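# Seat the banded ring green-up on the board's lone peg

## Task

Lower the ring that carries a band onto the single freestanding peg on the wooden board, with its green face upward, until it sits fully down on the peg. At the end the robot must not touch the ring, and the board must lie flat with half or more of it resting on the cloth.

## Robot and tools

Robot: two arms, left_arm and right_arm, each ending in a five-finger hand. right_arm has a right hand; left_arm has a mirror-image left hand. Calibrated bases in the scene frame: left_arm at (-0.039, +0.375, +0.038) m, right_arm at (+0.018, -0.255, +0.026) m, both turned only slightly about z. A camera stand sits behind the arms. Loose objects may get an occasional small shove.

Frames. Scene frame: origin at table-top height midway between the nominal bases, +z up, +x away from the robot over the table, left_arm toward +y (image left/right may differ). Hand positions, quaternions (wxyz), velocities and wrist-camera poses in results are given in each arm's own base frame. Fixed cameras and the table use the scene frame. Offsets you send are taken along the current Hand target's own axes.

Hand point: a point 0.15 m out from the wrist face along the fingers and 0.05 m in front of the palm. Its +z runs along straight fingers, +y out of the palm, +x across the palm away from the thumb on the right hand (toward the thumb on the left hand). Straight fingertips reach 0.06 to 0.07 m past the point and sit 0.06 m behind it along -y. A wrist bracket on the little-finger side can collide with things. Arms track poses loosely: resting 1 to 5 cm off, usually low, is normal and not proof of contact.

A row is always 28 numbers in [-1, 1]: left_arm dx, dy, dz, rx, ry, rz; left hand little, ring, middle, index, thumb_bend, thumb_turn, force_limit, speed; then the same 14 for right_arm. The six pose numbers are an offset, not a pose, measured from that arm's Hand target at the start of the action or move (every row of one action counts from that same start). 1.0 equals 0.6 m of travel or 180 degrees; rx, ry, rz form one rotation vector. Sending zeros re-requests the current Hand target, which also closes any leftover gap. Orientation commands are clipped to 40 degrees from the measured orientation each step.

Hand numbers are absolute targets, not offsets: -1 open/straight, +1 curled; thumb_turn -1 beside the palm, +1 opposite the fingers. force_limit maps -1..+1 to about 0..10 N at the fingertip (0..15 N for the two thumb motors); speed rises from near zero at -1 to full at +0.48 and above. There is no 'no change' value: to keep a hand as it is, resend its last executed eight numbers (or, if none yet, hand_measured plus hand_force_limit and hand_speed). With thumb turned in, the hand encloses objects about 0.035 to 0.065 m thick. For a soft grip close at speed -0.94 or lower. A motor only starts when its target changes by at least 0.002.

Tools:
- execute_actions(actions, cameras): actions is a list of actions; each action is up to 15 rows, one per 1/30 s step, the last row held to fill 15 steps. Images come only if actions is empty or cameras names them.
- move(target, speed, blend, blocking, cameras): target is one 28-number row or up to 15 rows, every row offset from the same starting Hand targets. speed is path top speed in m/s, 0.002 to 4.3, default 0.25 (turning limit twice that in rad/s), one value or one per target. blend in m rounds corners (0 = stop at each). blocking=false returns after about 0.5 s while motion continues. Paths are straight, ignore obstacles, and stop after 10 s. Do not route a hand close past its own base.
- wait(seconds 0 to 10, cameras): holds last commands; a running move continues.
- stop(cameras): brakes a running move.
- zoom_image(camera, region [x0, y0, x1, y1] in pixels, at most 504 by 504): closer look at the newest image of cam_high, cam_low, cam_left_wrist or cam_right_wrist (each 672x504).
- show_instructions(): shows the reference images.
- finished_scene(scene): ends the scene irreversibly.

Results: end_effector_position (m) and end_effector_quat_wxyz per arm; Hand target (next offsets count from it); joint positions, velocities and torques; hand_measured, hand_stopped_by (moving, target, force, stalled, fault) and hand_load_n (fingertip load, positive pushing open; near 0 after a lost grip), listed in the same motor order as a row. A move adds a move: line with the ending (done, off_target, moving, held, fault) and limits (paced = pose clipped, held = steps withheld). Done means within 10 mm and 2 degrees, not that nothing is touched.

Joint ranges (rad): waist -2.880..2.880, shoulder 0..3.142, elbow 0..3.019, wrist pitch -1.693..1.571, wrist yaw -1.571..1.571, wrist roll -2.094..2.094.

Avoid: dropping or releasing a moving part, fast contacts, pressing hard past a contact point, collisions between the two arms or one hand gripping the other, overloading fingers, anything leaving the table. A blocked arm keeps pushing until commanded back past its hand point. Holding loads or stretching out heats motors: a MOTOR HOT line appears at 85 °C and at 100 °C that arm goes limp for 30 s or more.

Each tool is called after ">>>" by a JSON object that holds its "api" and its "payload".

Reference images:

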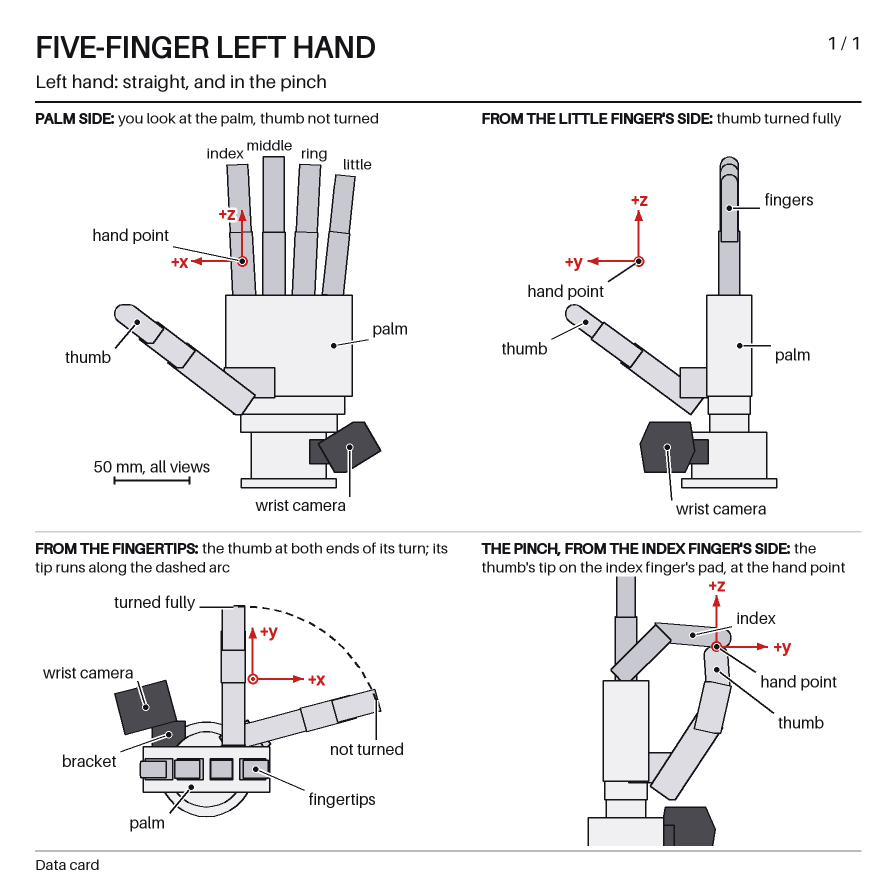

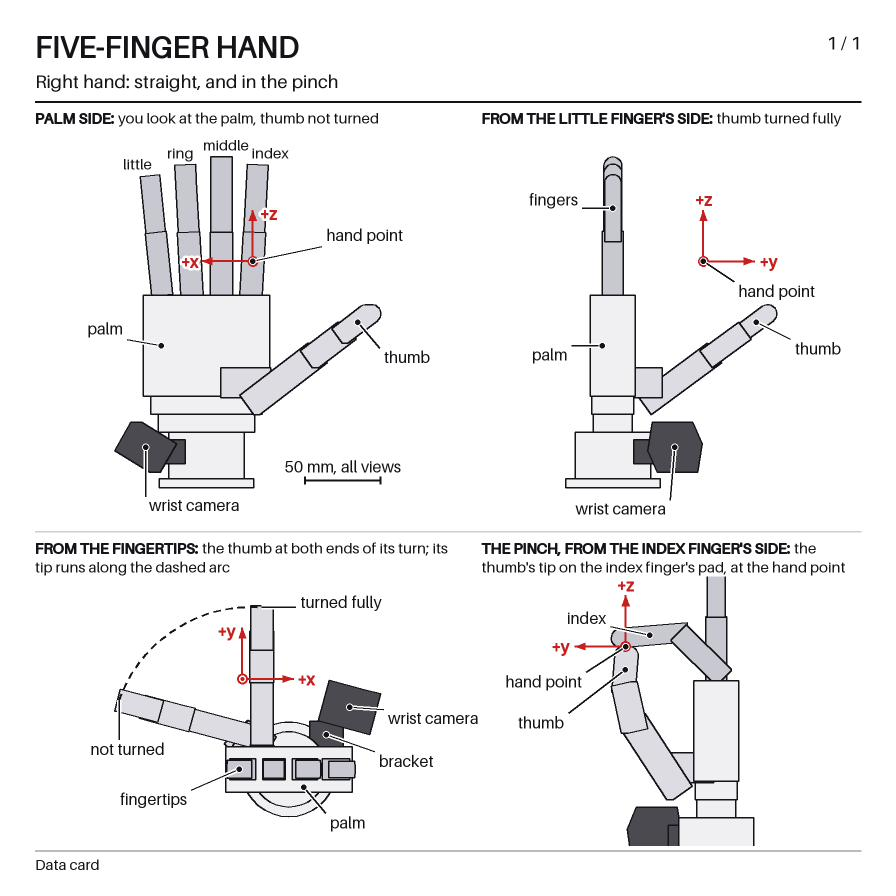

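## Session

>>> {"api": "execute_actions", "payload": {"actions": []}}

>>> {"api": "zoom_image", "payload": {"camera": "cam_high", "region": [200, 140, 450, 320]}}

Scene clock: 0.00 s.
left_arm: end_effector_position=(+0.1802, -0.2890, +0.1572) hand_measured=(-1.000, -1.000, -1.000, -1.000, -1.000, -1.000) hand_load_n=(+0.0, +0.0, +0.0, +0.0, +0.0, +0.0) hand_stopped_by=(target, target, target, target, target, target) hand_force_limit=0.00 hand_speed=-0.80 end_effector_quat_wxyz=(+0.490, -0.369, +0.776, -0.148) | right_arm: end_effector_position=(+0.4257, -0.2070, +0.3039) hand_measured=(-1.000, -1.000, -1.000, -1.000, -1.000, -1.000) hand_load_n=(+0.0, +0.0, +0.0, +0.0, +0.0, +0.0) hand_stopped_by=(target, target, target, target, target, target) hand_force_limit=0.00 hand_speed=-0.80 end_effector_quat_wxyz=(+0.267, +0.614, -0.439, +0.599)
Joint positions: left_arm=[-1.436 1.287 0.929 -1.242 -1.074 -0.77] | right_arm=[-0.05 1.183 0.876 0.057 0.976 -1.161]
Joint velocities: within noise
Joint torques (N m): no reading
Motor temperatures (°C): left_arm=[26 22 26 25 23 22] | right_arm=[30 23 24 22 24 23]
Heat: left arm: hottest waist 26 °C; right arm: hottest waist 30 °C.
Hand target: left_arm +0.1813, -0.2964, +0.1646; +0.487, -0.374, +0.774, -0.157 | right_arm +0.4305, -0.2073, +0.3124; +0.264, +0.608, -0.441, +0.605

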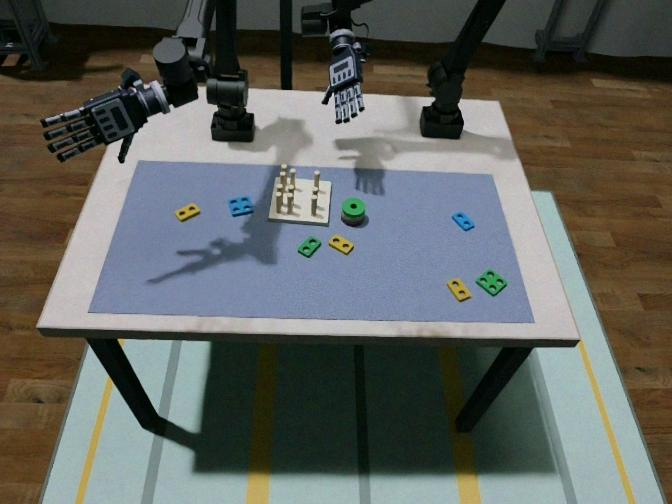

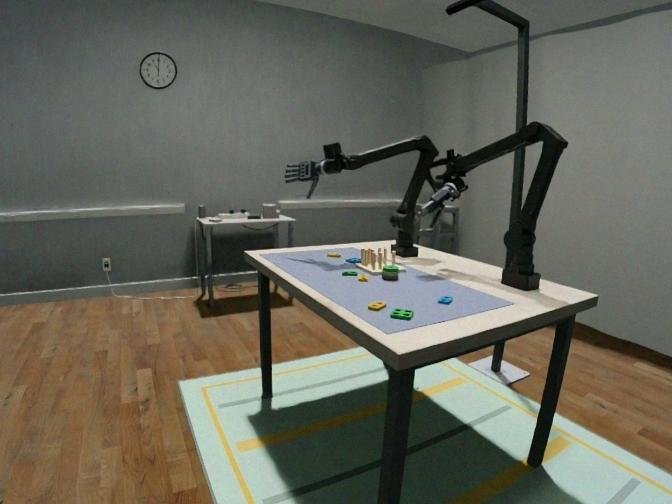

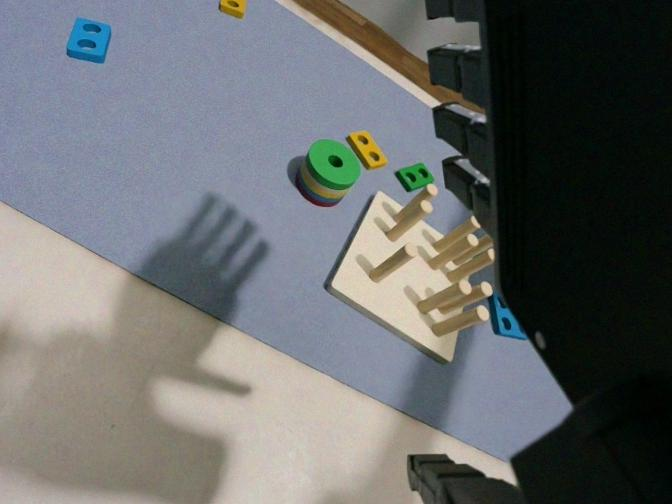

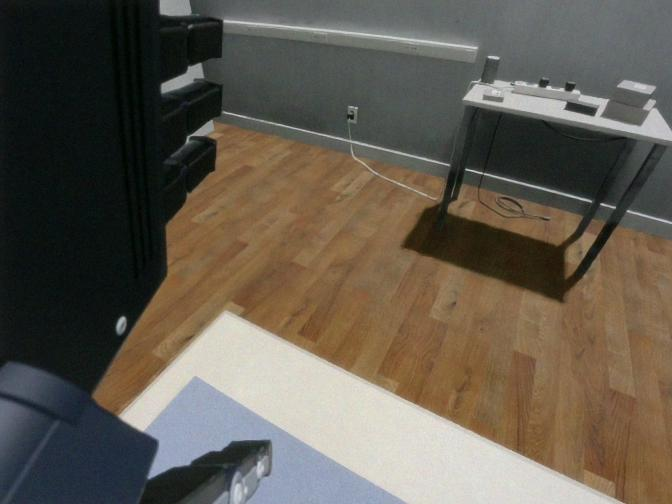

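Scaled by 2.016 from the camera's 672x504 image, which has a finer 960x720 frame.

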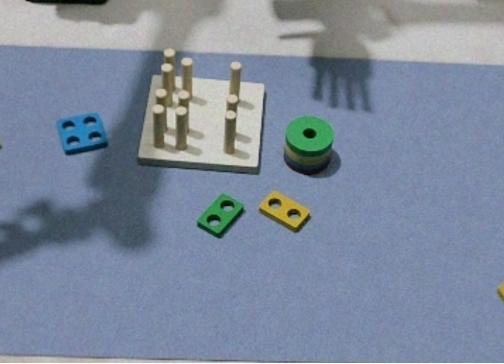

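>>> {"api": "zoom_image", "payload": {"camera": "cam_high", "region": [260, 155, 380, 245]}}

>>> {"api": "zoom_image", "payload": {"camera": "cam_left_wrist", "region": [270, 100, 522, 400]}}

Scaled by 4.200 from the camera's 672x504 image, which has a finer 960x720 frame.

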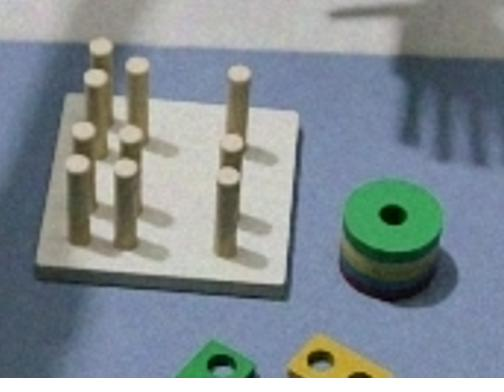

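Scaled by 1.680 from the camera's 672x504 image, which has a finer 960x720 frame.

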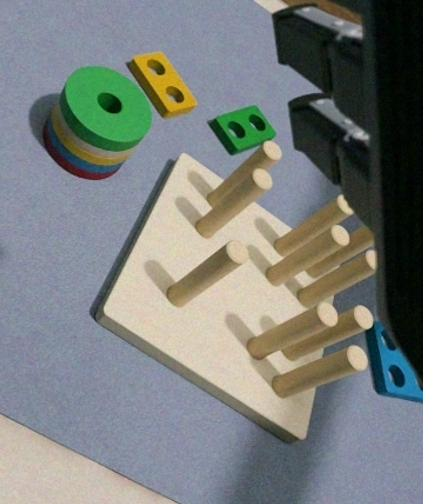

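>>> {"api": "move", "payload": {"target": [-0.0707,-0.1002,0.3003,0.0215,0.2045,-0.1137,1,1,-0.7,-0.7,-1,1,0,0,0,0,0,0,0,0,-1,-1,-1,-1,-1,-1,0,-0.8], "speed": 0.25, "cameras": ["cam_high","cam_low","cam_left_wrist"]}}

>>> {"api": "zoom_image", "payload": {"camera": "cam_high", "region": [290, 120, 420, 240]}}

>>> {"api": "zoom_image", "payload": {"camera": "cam_low", "region": [340, 170, 460, 290]}}

Scene clock: 25.97 s.
left_arm: end_effector_position=(+0.3530, -0.2743, +0.1196) hand_measured=(+1.000, +1.000, -0.700, -0.700, -1.000, +1.000) hand_load_n=(+0.0, +0.0, +0.0, +0.0, +0.0, +0.0) hand_stopped_by=(target, target, target, target, target, target) hand_force_limit=0.00 hand_speed=0.00 end_effector_quat_wxyz=(+0.182, -0.425, +0.814, -0.352) | right_arm: end_effector_position=(+0.4257, -0.2070, +0.3039) hand_measured=(-1.000, -1.000, -1.000, -1.000, -1.000, -1.000) hand_load_n=(+0.0, +0.0, +0.5, +0.0, +0.0, +0.0) hand_stopped_by=(target, target, target, target, target, target) hand_force_limit=0.00 hand_speed=-0.80 end_effector_quat_wxyz=(+0.267, +0.614, -0.439, +0.599)
Joint positions: left_arm=[-0.584 1.195 0.762 -0.324 0.021 0.017] | right_arm=[-0.05 1.183 0.876 0.057 0.976 -1.161]
Joint torques (N m): left_arm=[-1.03 -5.83 11.48 1.96 0.16 0.2] | right_arm=[-0.97 -7.77 9.29 1.58 0.24 0.03]
Heat: left arm: hottest elbow 27 °C; right arm: hottest waist 29 °C.
Hand target: left_arm +0.3742, -0.2840, +0.1424; +0.196, -0.418, +0.804, -0.375 | right_arm +0.4305, -0.2073, +0.3124; +0.264, +0.608, -0.441, +0.605
Off the commanded pose: left_arm 0.033 m, 3 deg | right_arm 0.010 m, 1 deg.
move: off_target (left_arm)
Images, in order (width x height): cam_high 672x504, cam_low 672x504, cam_left_wrist 672x504.

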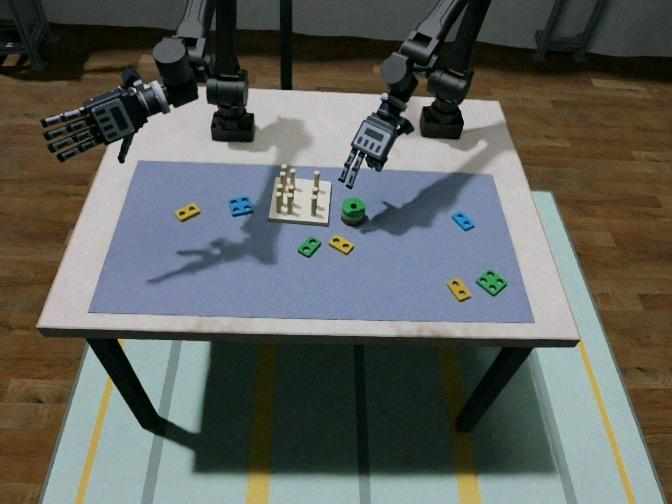

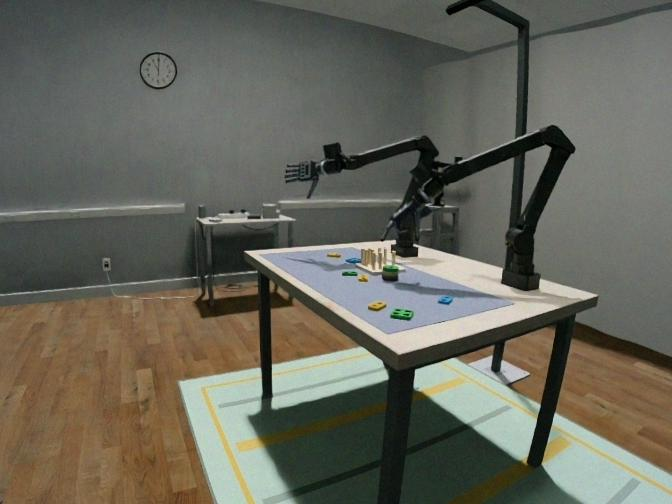

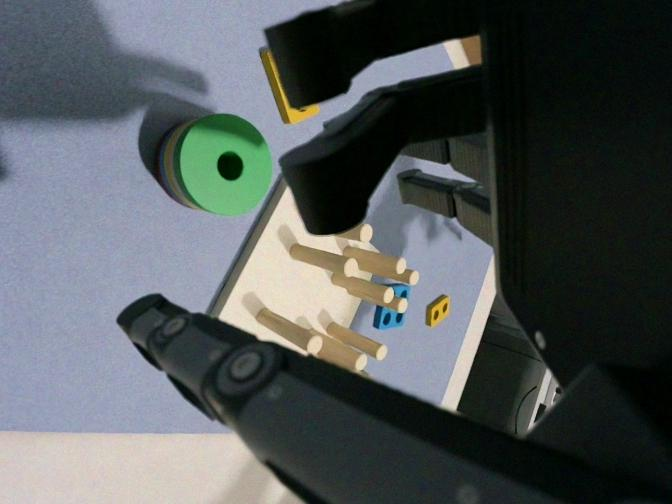

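Scaled by 3.877 from the camera's 672x504 image, which has a finer 960x720 frame.

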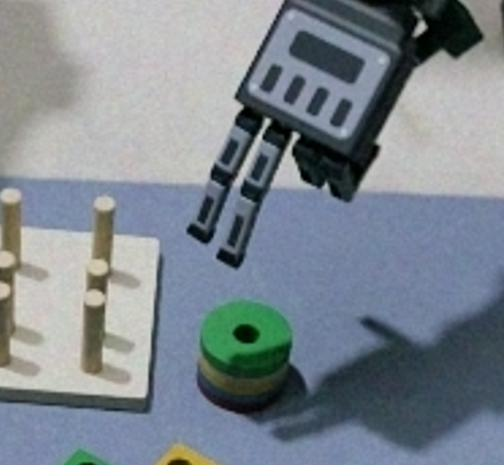

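Scaled by 4.200 from the camera's 672x504 image, which has a finer 960x720 frame.

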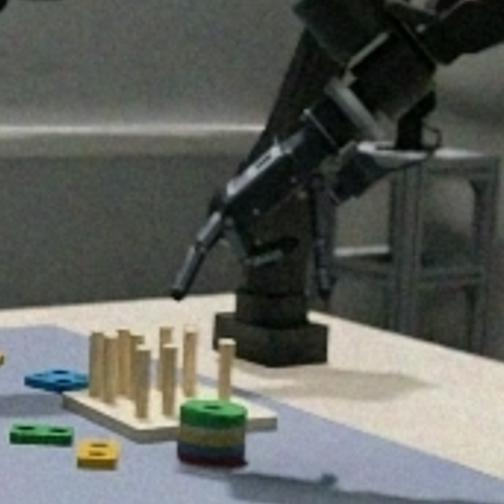

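>>> {"api": "move", "payload": {"target": [-0.0078,0.0938,0.1175,0,0,0,1,1,-0.7,-0.7,-1,1,0,0,0,0,0,0,0,0,-1,-1,-1,-1,-1,-1,0,-0.8], "speed": 0.15, "cameras": ["cam_high","cam_low","cam_left_wrist"]}}

>>> {"api": "zoom_image", "payload": {"camera": "cam_high", "region": [300, 150, 400, 250]}}

>>> {"api": "zoom_image", "payload": {"camera": "cam_low", "region": [350, 210, 430, 290]}}

Scene clock: 35.43 s.
left_arm: end_effector_position=(+0.3835, -0.2913, +0.0518) hand_measured=(+1.000, +1.000, -0.700, -0.700, -1.000, +1.000) hand_load_n=(+0.0, +0.0, +0.0, +0.0, +0.0, +0.0) hand_stopped_by=(target, target, target, target, target, target) hand_force_limit=0.00 hand_speed=0.00 end_effector_quat_wxyz=(+0.190, -0.419, +0.808, -0.368) | right_arm: end_effector_position=(+0.4257, -0.2070, +0.3039) hand_measured=(-1.000, -1.000, -1.000, -1.000, -1.000, -1.000) hand_load_n=(+0.0, +0.0, +0.0, +0.0, +0.0, +0.0) hand_stopped_by=(target, target, target, target, target, target) hand_force_limit=0.00 hand_speed=-0.80 end_effector_quat_wxyz=(+0.267, +0.614, -0.439, +0.599)
Joint positions: left_arm=[-0.576 1.397 0.711 -0.031 0.03 0.024] | right_arm=[-0.05 1.183 0.876 0.057 0.976 -1.161]
Joint torques (N m): left_arm=[-0.79 -7.53 7.09 1.96 0.16 0.2] | right_arm=[-0.97 -7.82 9.29 1.58 0.23 0.03]
Heat: left arm: hottest elbow 28 °C; right arm: hottest waist 29 °C.
Hand target: left_arm +0.3916, -0.2902, +0.0538; +0.196, -0.418, +0.804, -0.374 | right_arm +0.4305, -0.2073, +0.3124; +0.264, +0.608, -0.441, +0.605
Off the commanded pose: left_arm 0.009 m, 1 deg | right_arm 0.010 m, 1 deg.
move: done
Images, in order (width x height): cam_high 672x504, cam_low 672x504, cam_left_wrist 672x504.

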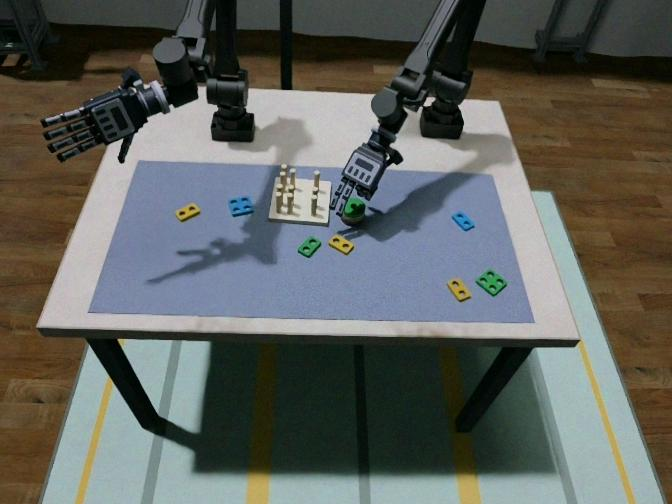

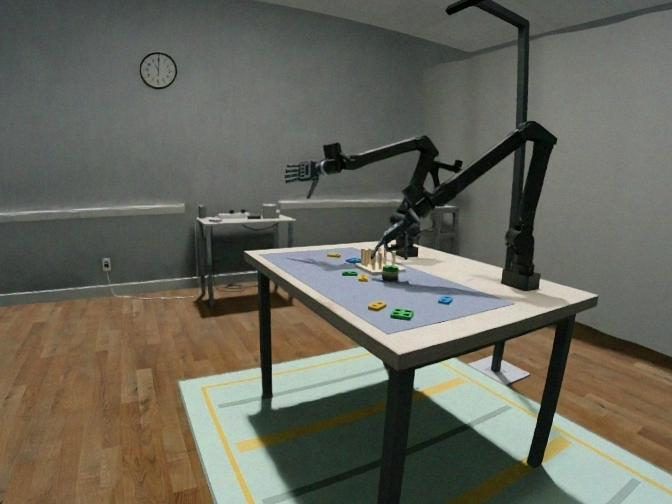

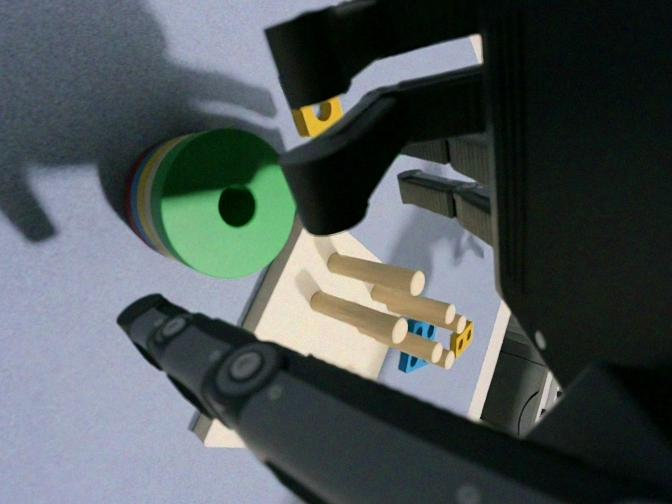

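Scaled by 5.040 from the camera's 672x504 image, which has a finer 960x720 frame.

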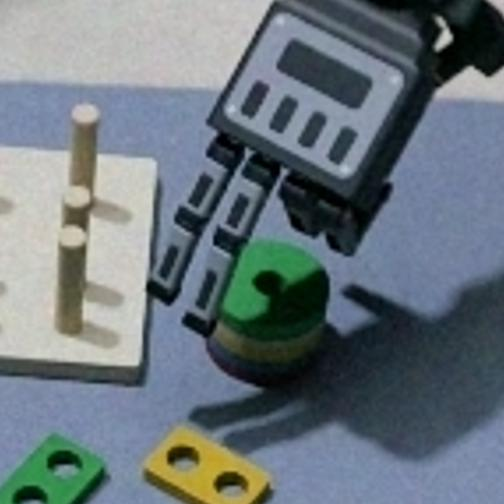

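Scaled by 6.300 from the camera's 672x504 image, which has a finer 960x720 frame.

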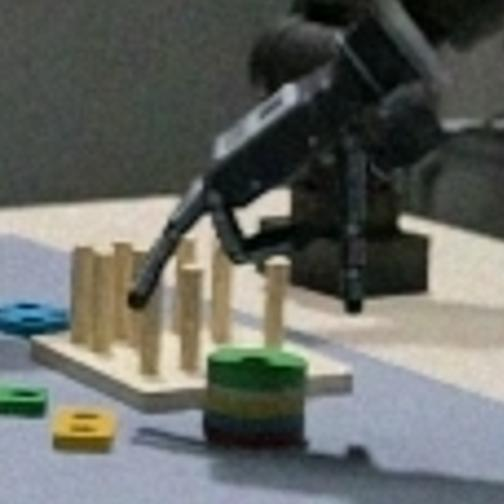

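>>> {"api": "move", "payload": {"target": [-0.0132,0.0340,0.0217,0,0,0,1,1,-0.7,-0.7,-1,1,0,0,0,0,0,0,0,0,-1,-1,-1,-1,-1,-1,0,-0.8], "speed": 0.08, "cameras": ["cam_high","cam_low","cam_left_wrist"]}}

>>> {"api": "zoom_image", "payload": {"camera": "cam_high", "region": [310, 170, 390, 250]}}

>>> {"api": "zoom_image", "payload": {"camera": "cam_low", "region": [350, 210, 430, 290]}}

Scene clock: 48.97 s.
left_arm: end_effector_position=(+0.3870, -0.2840, +0.0302) hand_measured=(+1.000, +1.000, -0.700, -0.700, -1.000, +1.000) hand_load_n=(+0.0, +0.0, +0.0, +0.0, +0.0, +0.0) hand_stopped_by=(target, target, target, target, target, target) hand_force_limit=0.00 hand_speed=0.00 end_effector_quat_wxyz=(+0.191, -0.419, +0.807, -0.370) | right_arm: end_effector_position=(+0.4257, -0.2070, +0.3039) hand_measured=(-1.000, -1.000, -1.000, -1.000, -1.000, -1.000) hand_load_n=(+0.0, +0.0, +0.0, +0.0, +0.0, +0.0) hand_stopped_by=(target, target, target, target, target, target) hand_force_limit=0.00 hand_speed=-0.80 end_effector_quat_wxyz=(+0.267, +0.614, -0.439, +0.599)
Joint positions: left_arm=[-0.554 1.442 0.679 0.051 0.047 0.038] | right_arm=[-0.05 1.183 0.876 0.057 0.976 -1.161]
Joint torques (N m): left_arm=[-0.85 -7.59 6.49 2.03 0.16 0.2] | right_arm=[-0.91 -7.82 9.31 1.62 0.23 0.03]
Motor temperatures (°C): left_arm=[26 22 28 25 23 22] | right_arm=[29 23 29 22 24 23]
Heat: left arm: hottest elbow 28 °C; right arm: hottest waist 29 °C.
Hand target: left_arm +0.3937, -0.2820, +0.0300; +0.196, -0.418, +0.804, -0.375 | right_arm +0.4305, -0.2073, +0.3124; +0.264, +0.608, -0.441, +0.605
Off the commanded pose: left_arm 0.007 m, 1 deg | right_arm 0.010 m, 1 deg.
move: done
Images, in order (width x height): cam_high 672x504, cam_low 672x504, cam_left_wrist 672x504.

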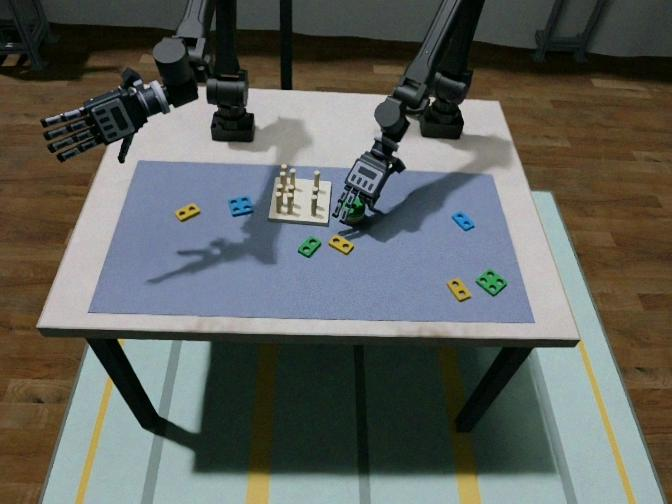

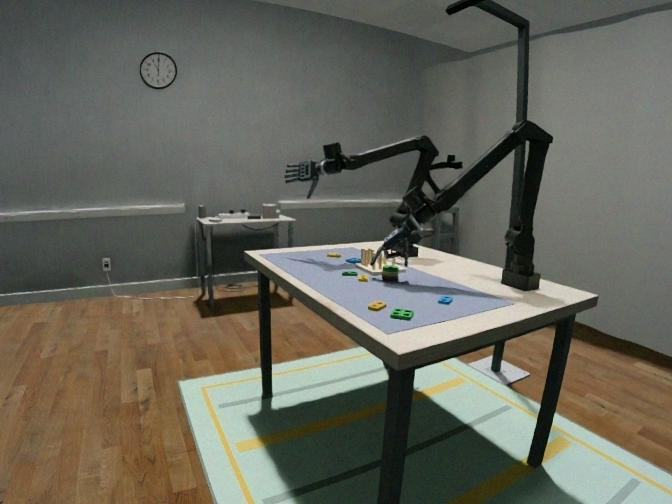

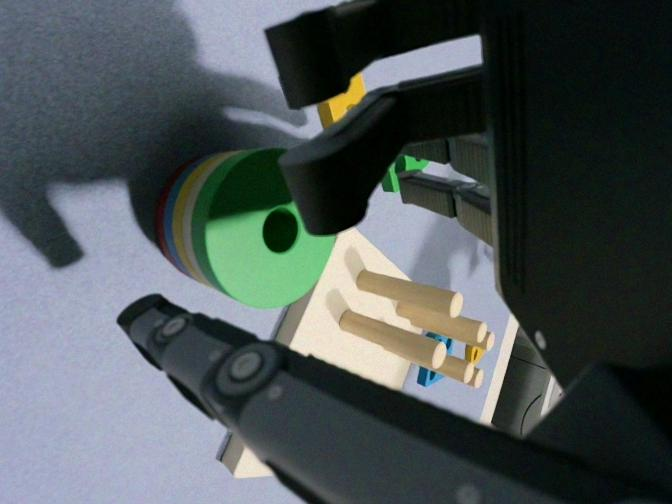

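Scaled by 6.300 from the camera's 672x504 image, which has a finer 960x720 frame.

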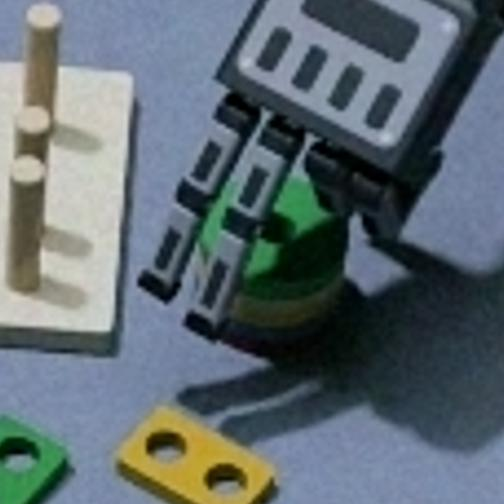

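Scaled by 6.300 from the camera's 672x504 image, which has a finer 960x720 frame.

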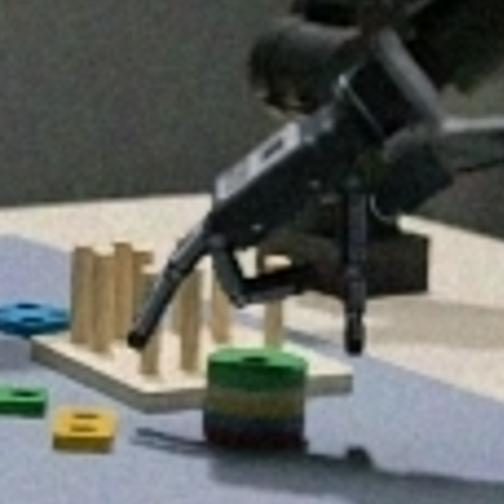

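>>> {"api": "move", "payload": {"target": [0.0006,0.0375,0.0227,0,0,0,1,1,-0.7,-0.7,-1,1,0,0,0,0,0,0,0,0,-1,-1,-1,-1,-1,-1,0,-0.8], "speed": 0.06, "cameras": ["cam_high","cam_low","cam_left_wrist"]}}

>>> {"api": "zoom_image", "payload": {"camera": "cam_high", "region": [310, 170, 390, 250]}}

>>> {"api": "zoom_image", "payload": {"camera": "cam_low", "region": [350, 210, 430, 290]}}

Scene clock: 55.27 s.
left_arm: end_effector_position=(+0.3839, -0.2821, +0.0044) hand_measured=(+1.000, +1.000, -0.700, -0.700, -1.000, +1.000) hand_load_n=(+0.0, +0.0, +0.0, +0.0, +0.0, +0.0) hand_stopped_by=(target, target, target, target, target, target) hand_force_limit=0.00 hand_speed=0.00 end_effector_quat_wxyz=(+0.191, -0.419, +0.807, -0.371) | right_arm: end_effector_position=(+0.4257, -0.2070, +0.3039) hand_measured=(-1.000, -1.000, -1.000, -1.000, -1.000, -1.000) hand_load_n=(+0.5, +0.0, +0.0, +0.0, +0.0, +0.0) hand_stopped_by=(target, target, target, target, target, target) hand_force_limit=0.00 hand_speed=-0.80 end_effector_quat_wxyz=(+0.267, +0.614, -0.439, +0.599)
Joint positions: left_arm=[-0.554 1.498 0.644 0.143 0.047 0.038] | right_arm=[-0.05 1.183 0.876 0.057 0.976 -1.161]
Joint torques (N m): left_arm=[-0.79 -7.77 5.93 1.98 0.16 0.19] | right_arm=[-1.03 -7.82 9.29 1.61 0.24 0.03]
Heat: left arm: hottest elbow 28 °C; right arm: hottest waist 29 °C.
Hand target: left_arm +0.3901, -0.2798, +0.0038; +0.196, -0.418, +0.804, -0.374 | right_arm +0.4305, -0.2073, +0.3124; +0.264, +0.608, -0.441, +0.605
Off the commanded pose: left_arm 0.007 m, 1 deg | right_arm 0.010 m, 1 deg.
move: done
Images, in order (width x height): cam_high 672x504, cam_low 672x504, cam_left_wrist 672x504.

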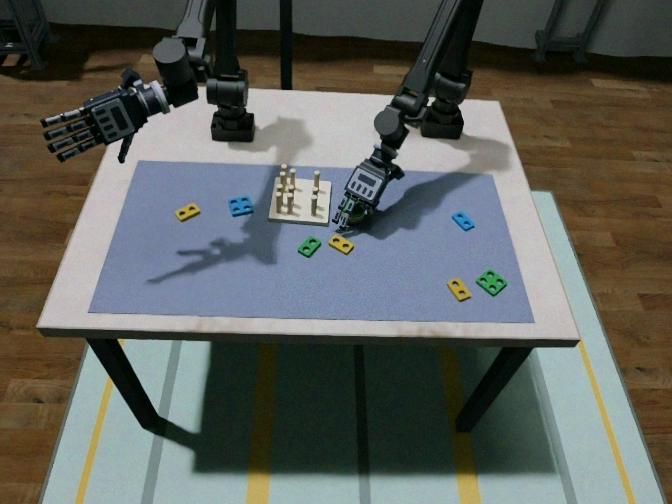

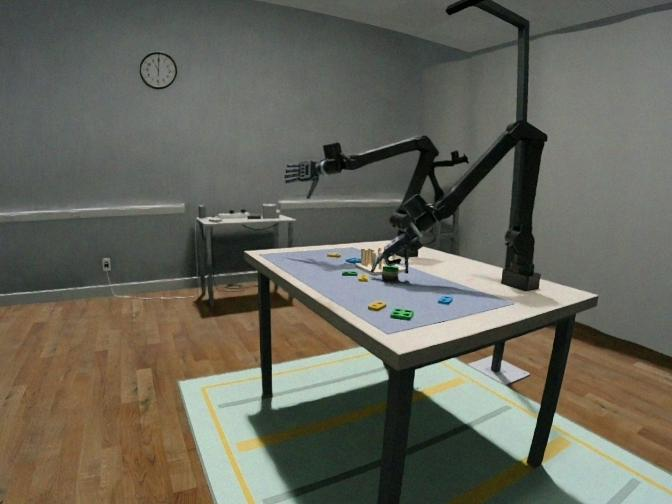

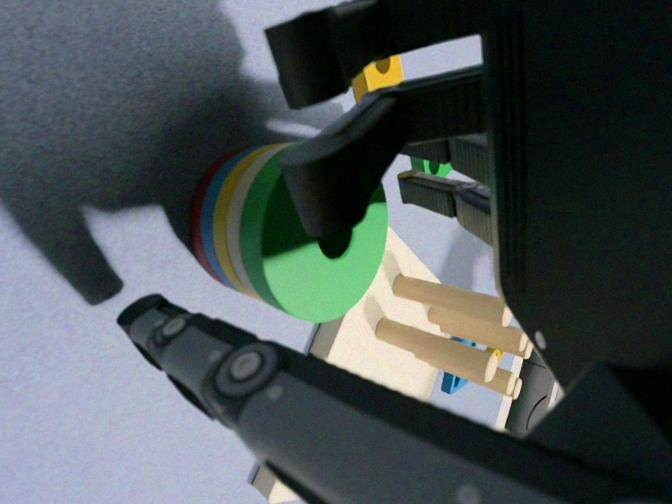

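Scaled by 6.300 from the camera's 672x504 image, which has a finer 960x720 frame.

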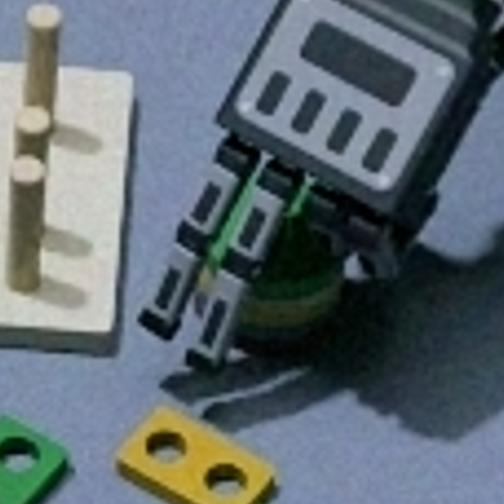

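Scaled by 6.300 from the camera's 672x504 image, which has a finer 960x720 frame.

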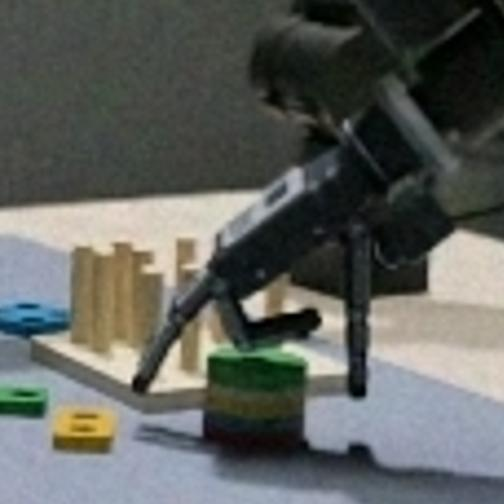

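>>> {"api": "move", "payload": {"target": [0,0,0,0,0,0,1,1,0.3,0.3,-0.55,1,-0.2,-0.93,0,0,0,0,0,0,-1,-1,-1,-1,-1,-1,0,-0.8], "cameras": ["cam_left_wrist","cam_high"]}}

Scene clock: 60.80 s.
left_arm: end_effector_position=(+0.3839, -0.2821, +0.0044) hand_measured=(+1.000, +1.000, -0.204, -0.190, -0.744, +1.000) hand_load_n=(+0.0, +0.0, +3.0, +5.0, +8.0, +0.0) hand_stopped_by=(target, target, force, force, force, target) hand_force_limit=-0.20 hand_speed=-0.93 end_effector_quat_wxyz=(+0.191, -0.419, +0.807, -0.371) | right_arm: end_effector_position=(+0.4257, -0.2070, +0.3039) hand_measured=(-1.000, -1.000, -1.000, -1.000, -1.000, -1.000) hand_load_n=(+0.0, +0.0, +0.0, +0.0, +0.0, +0.0) hand_stopped_by=(target, target, target, target, target, target) hand_force_limit=0.00 hand_speed=-0.80 end_effector_quat_wxyz=(+0.267, +0.614, -0.439, +0.599)
Joint positions: left_arm=[-0.554 1.498 0.644 0.143 0.047 0.038] | right_arm=[-0.05 1.183 0.876 0.057 0.976 -1.161]
Joint torques (N m): left_arm=[-0.79 -7.77 5.93 2 0.16 0.2] | right_arm=[-0.97 -7.82 9.28 1.58 0.24 0.03]
Heat: left arm: hottest elbow 28 °C; right arm: hottest waist 29 °C.
Hand target: left_arm +0.3901, -0.2798, +0.0037; +0.196, -0.418, +0.804, -0.374 | right_arm +0.4305, -0.2073, +0.3124; +0.264, +0.608, -0.441, +0.605
Off the commanded pose: left_arm 0.007 m, 1 deg | right_arm 0.010 m, 1 deg.
move: done
Images, in order (width x height): cam_high 672x504, cam_left_wrist 672x504.

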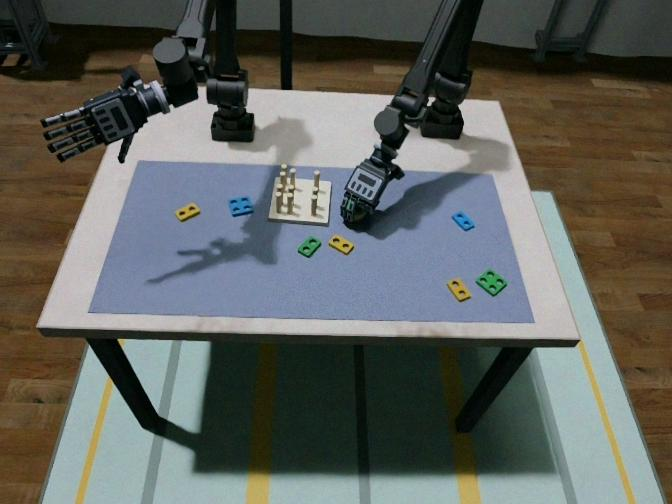

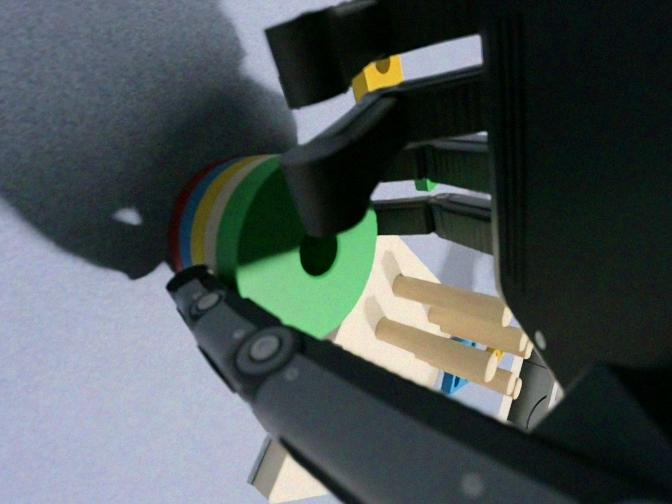

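>>> {"api": "move", "payload": {"target": [[0,-0.1864,-0.1564,0,0,0,1,1,0.3,0.3,-0.55,1,-0.2,-0.93,0,0,0,0,0,0,-1,-1,-1,-1,-1,-1,0,-0.8],[0.2292,-0.1897,-0.1402,0,0.0638,0.0536,1,1,0.3,0.3,-0.55,1,-0.2,-0.93,0,0,0,0,0,0,-1,-1,-1,-1,-1,-1,0,-0.8]], "speed": 0.12, "blend": [0.02,0], "cameras": ["cam_high","cam_low","cam_left_wrist"]}}

>>> {"api": "zoom_image", "payload": {"camera": "cam_high", "region": [260, 130, 360, 230]}}

>>> {"api": "zoom_image", "payload": {"camera": "cam_low", "region": [350, 200, 430, 280]}}

Scene clock: 72.83 s.
left_arm: end_effector_position=(+0.3060, -0.3790, +0.1223) hand_measured=(+1.000, +1.000, -0.204, -0.190, -0.744, +1.000) hand_load_n=(+0.5, +0.0, +3.0, +5.0, +8.0, +0.0) hand_stopped_by=(target, target, force, force, force, target) hand_force_limit=-0.20 hand_speed=-0.93 end_effector_quat_wxyz=(+0.138, -0.314, +0.861, -0.376) | right_arm: end_effector_position=(+0.4257, -0.2070, +0.3039) hand_measured=(-1.000, -1.000, -1.000, -1.000, -1.000, -1.000) hand_load_n=(+0.0, +0.0, +0.0, +0.0, +0.0, +0.0) hand_stopped_by=(target, target, target, target, target, target) hand_force_limit=0.00 hand_speed=-0.80 end_effector_quat_wxyz=(+0.267, +0.614, -0.439, +0.599)
Joint positions: left_arm=[-0.817 1.303 0.857 -0.302 0.038 0.038] | right_arm=[-0.05 1.183 0.876 0.057 0.976 -1.161]
Joint torques (N m): left_arm=[-2.14 -7.24 11.88 1.48 -0.06 0.07] | right_arm=[-0.91 -7.82 9.29 1.59 0.23 0.03]
Heat: left arm: hottest elbow 28 °C; right arm: hottest elbow 30 °C.
Hand target: left_arm +0.3184, -0.3978, +0.1448; +0.146, -0.310, +0.852, -0.397 | right_arm +0.4305, -0.2073, +0.3124; +0.264, +0.608, -0.441, +0.605
Off the commanded pose: left_arm 0.032 m, 3 deg | right_arm 0.010 m, 1 deg.
move: off_target (left_arm)
Images, in order (width x height): cam_high 672x504, cam_low 672x504, cam_left_wrist 672x504.

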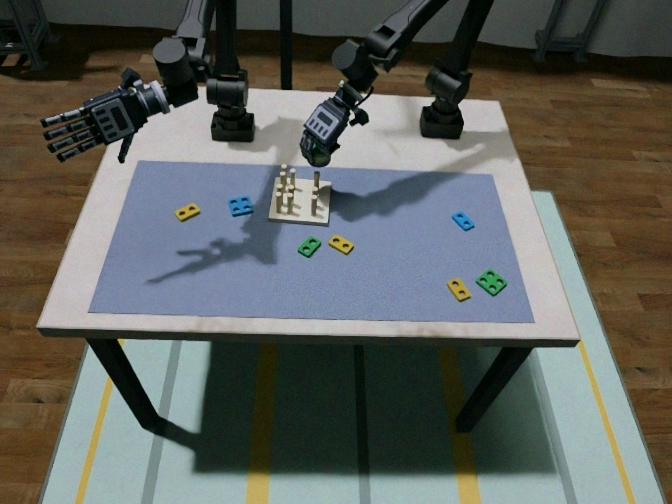

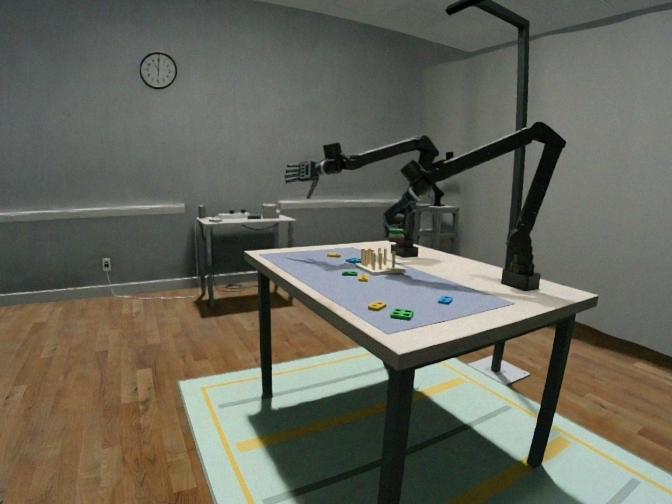

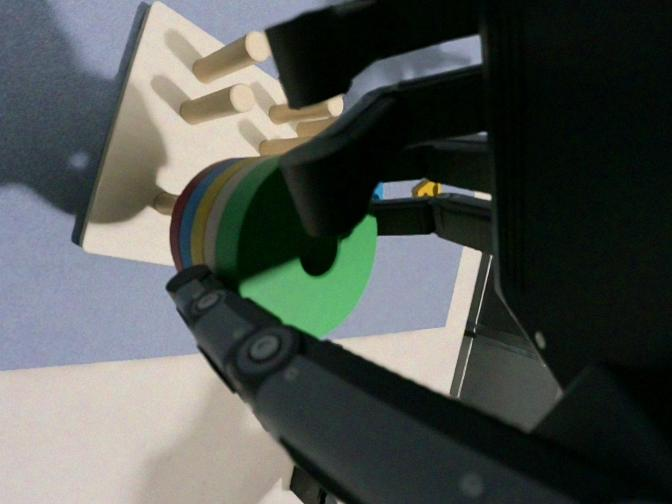

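Scaled by 5.040 from the camera's 672x504 image, which has a finer 960x720 frame.

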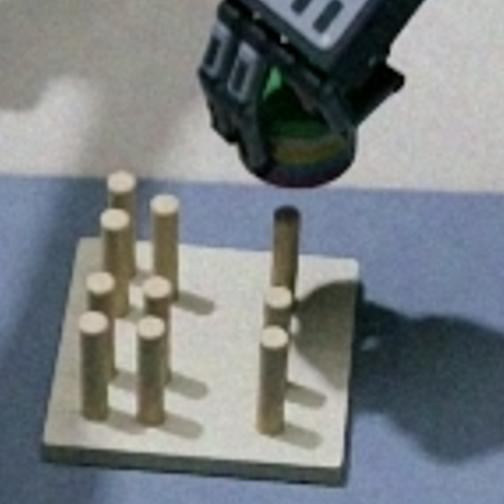

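Scaled by 6.300 from the camera's 672x504 image, which has a finer 960x720 frame.

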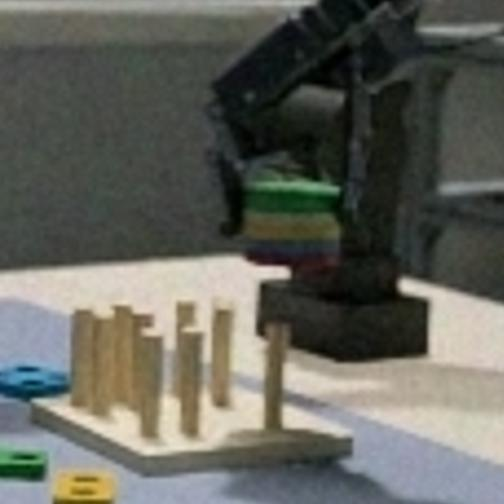

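>>> {"api": "move", "payload": {"target": [-0.0148,0.0693,0.0440,0,0,0,1,1,0.3,0.3,-0.55,1,-0.2,-0.93,0,0,0,0,0,0,-1,-1,-1,-1,-1,-1,0,-0.8], "speed": 0.08, "cameras": ["cam_high","cam_low","cam_left_wrist"]}}

>>> {"api": "zoom_image", "payload": {"camera": "cam_high", "region": [285, 145, 345, 205]}}

>>> {"api": "zoom_image", "payload": {"camera": "cam_low", "region": [365, 220, 415, 275]}}

Scene clock: 82.43 s.
left_arm: end_effector_position=(+0.3120, -0.3851, +0.0917) hand_measured=(+1.000, +1.000, -0.204, -0.190, -0.744, +1.000) hand_load_n=(+0.0, +0.0, +3.0, +5.0, +7.5, +0.0) hand_stopped_by=(target, target, force, force, force, target) hand_force_limit=-0.20 hand_speed=-0.93 end_effector_quat_wxyz=(+0.139, -0.311, +0.857, -0.387) | right_arm: end_effector_position=(+0.4257, -0.2070, +0.3039) hand_measured=(-1.000, -1.000, -1.000, -1.000, -1.000, -1.000) hand_load_n=(+0.0, +0.0, +0.0, +0.0, +0.0, +0.0) hand_stopped_by=(target, target, target, target, target, target) hand_force_limit=0.00 hand_speed=-0.80 end_effector_quat_wxyz=(+0.267, +0.614, -0.439, +0.599)
Joint positions: left_arm=[-0.813 1.363 0.81 -0.171 0.049 0.041] | right_arm=[-0.05 1.183 0.876 0.057 0.976 -1.161]
Joint torques (N m): left_arm=[-0.79 -8 7.77 2.1 0.17 0.18] | right_arm=[-0.91 -7.88 9.31 1.59 0.23 0.03]
Heat: left arm: hottest elbow 29 °C; right arm: hottest elbow 30 °C.
Hand target: left_arm +0.3211, -0.3869, +0.0960; +0.146, -0.310, +0.852, -0.396 | right_arm +0.4305, -0.2073, +0.3124; +0.264, +0.608, -0.441, +0.605
Off the commanded pose: left_arm 0.010 m, 1 deg | right_arm 0.010 m, 1 deg.
move: done
Images, in order (width x height): cam_high 672x504, cam_low 672x504, cam_left_wrist 672x504.

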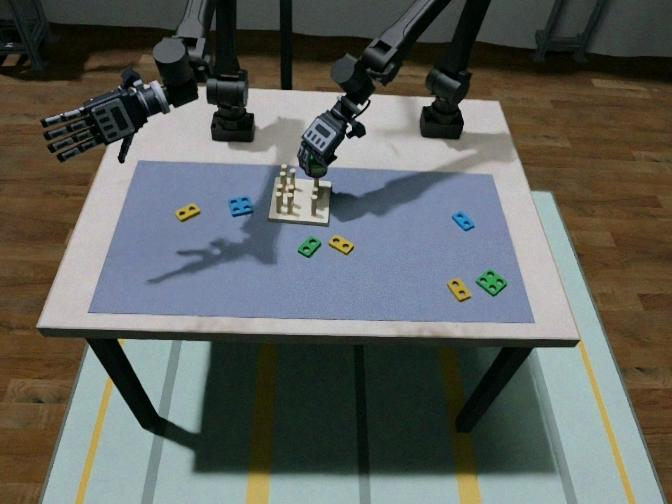

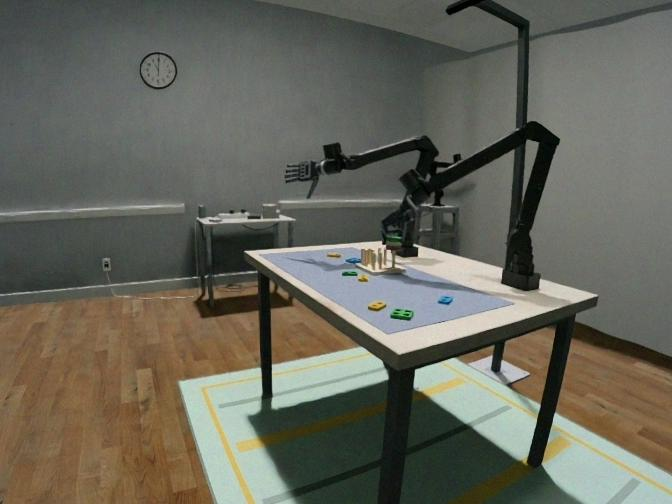

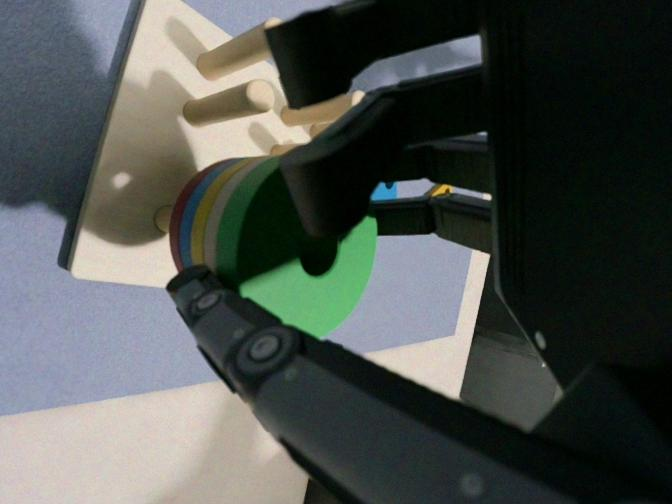

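Scaled by 8.400 from the camera's 672x504 image, which has a finer 960x720 frame.

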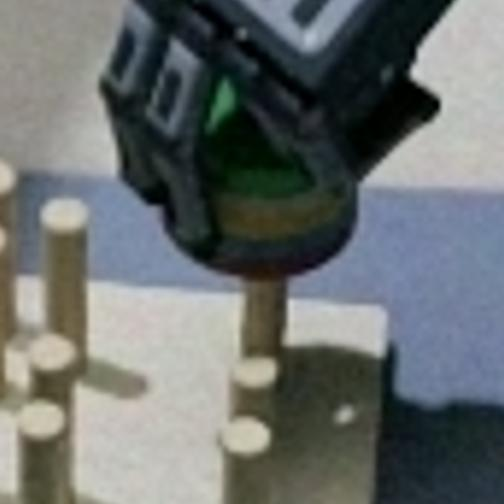

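Scaled by 9.164 from the camera's 672x504 image, which has a finer 960x720 frame.

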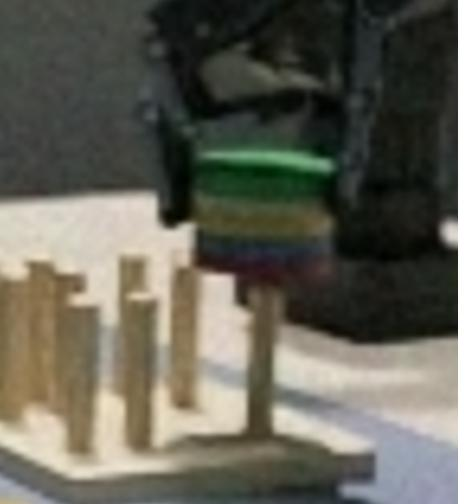

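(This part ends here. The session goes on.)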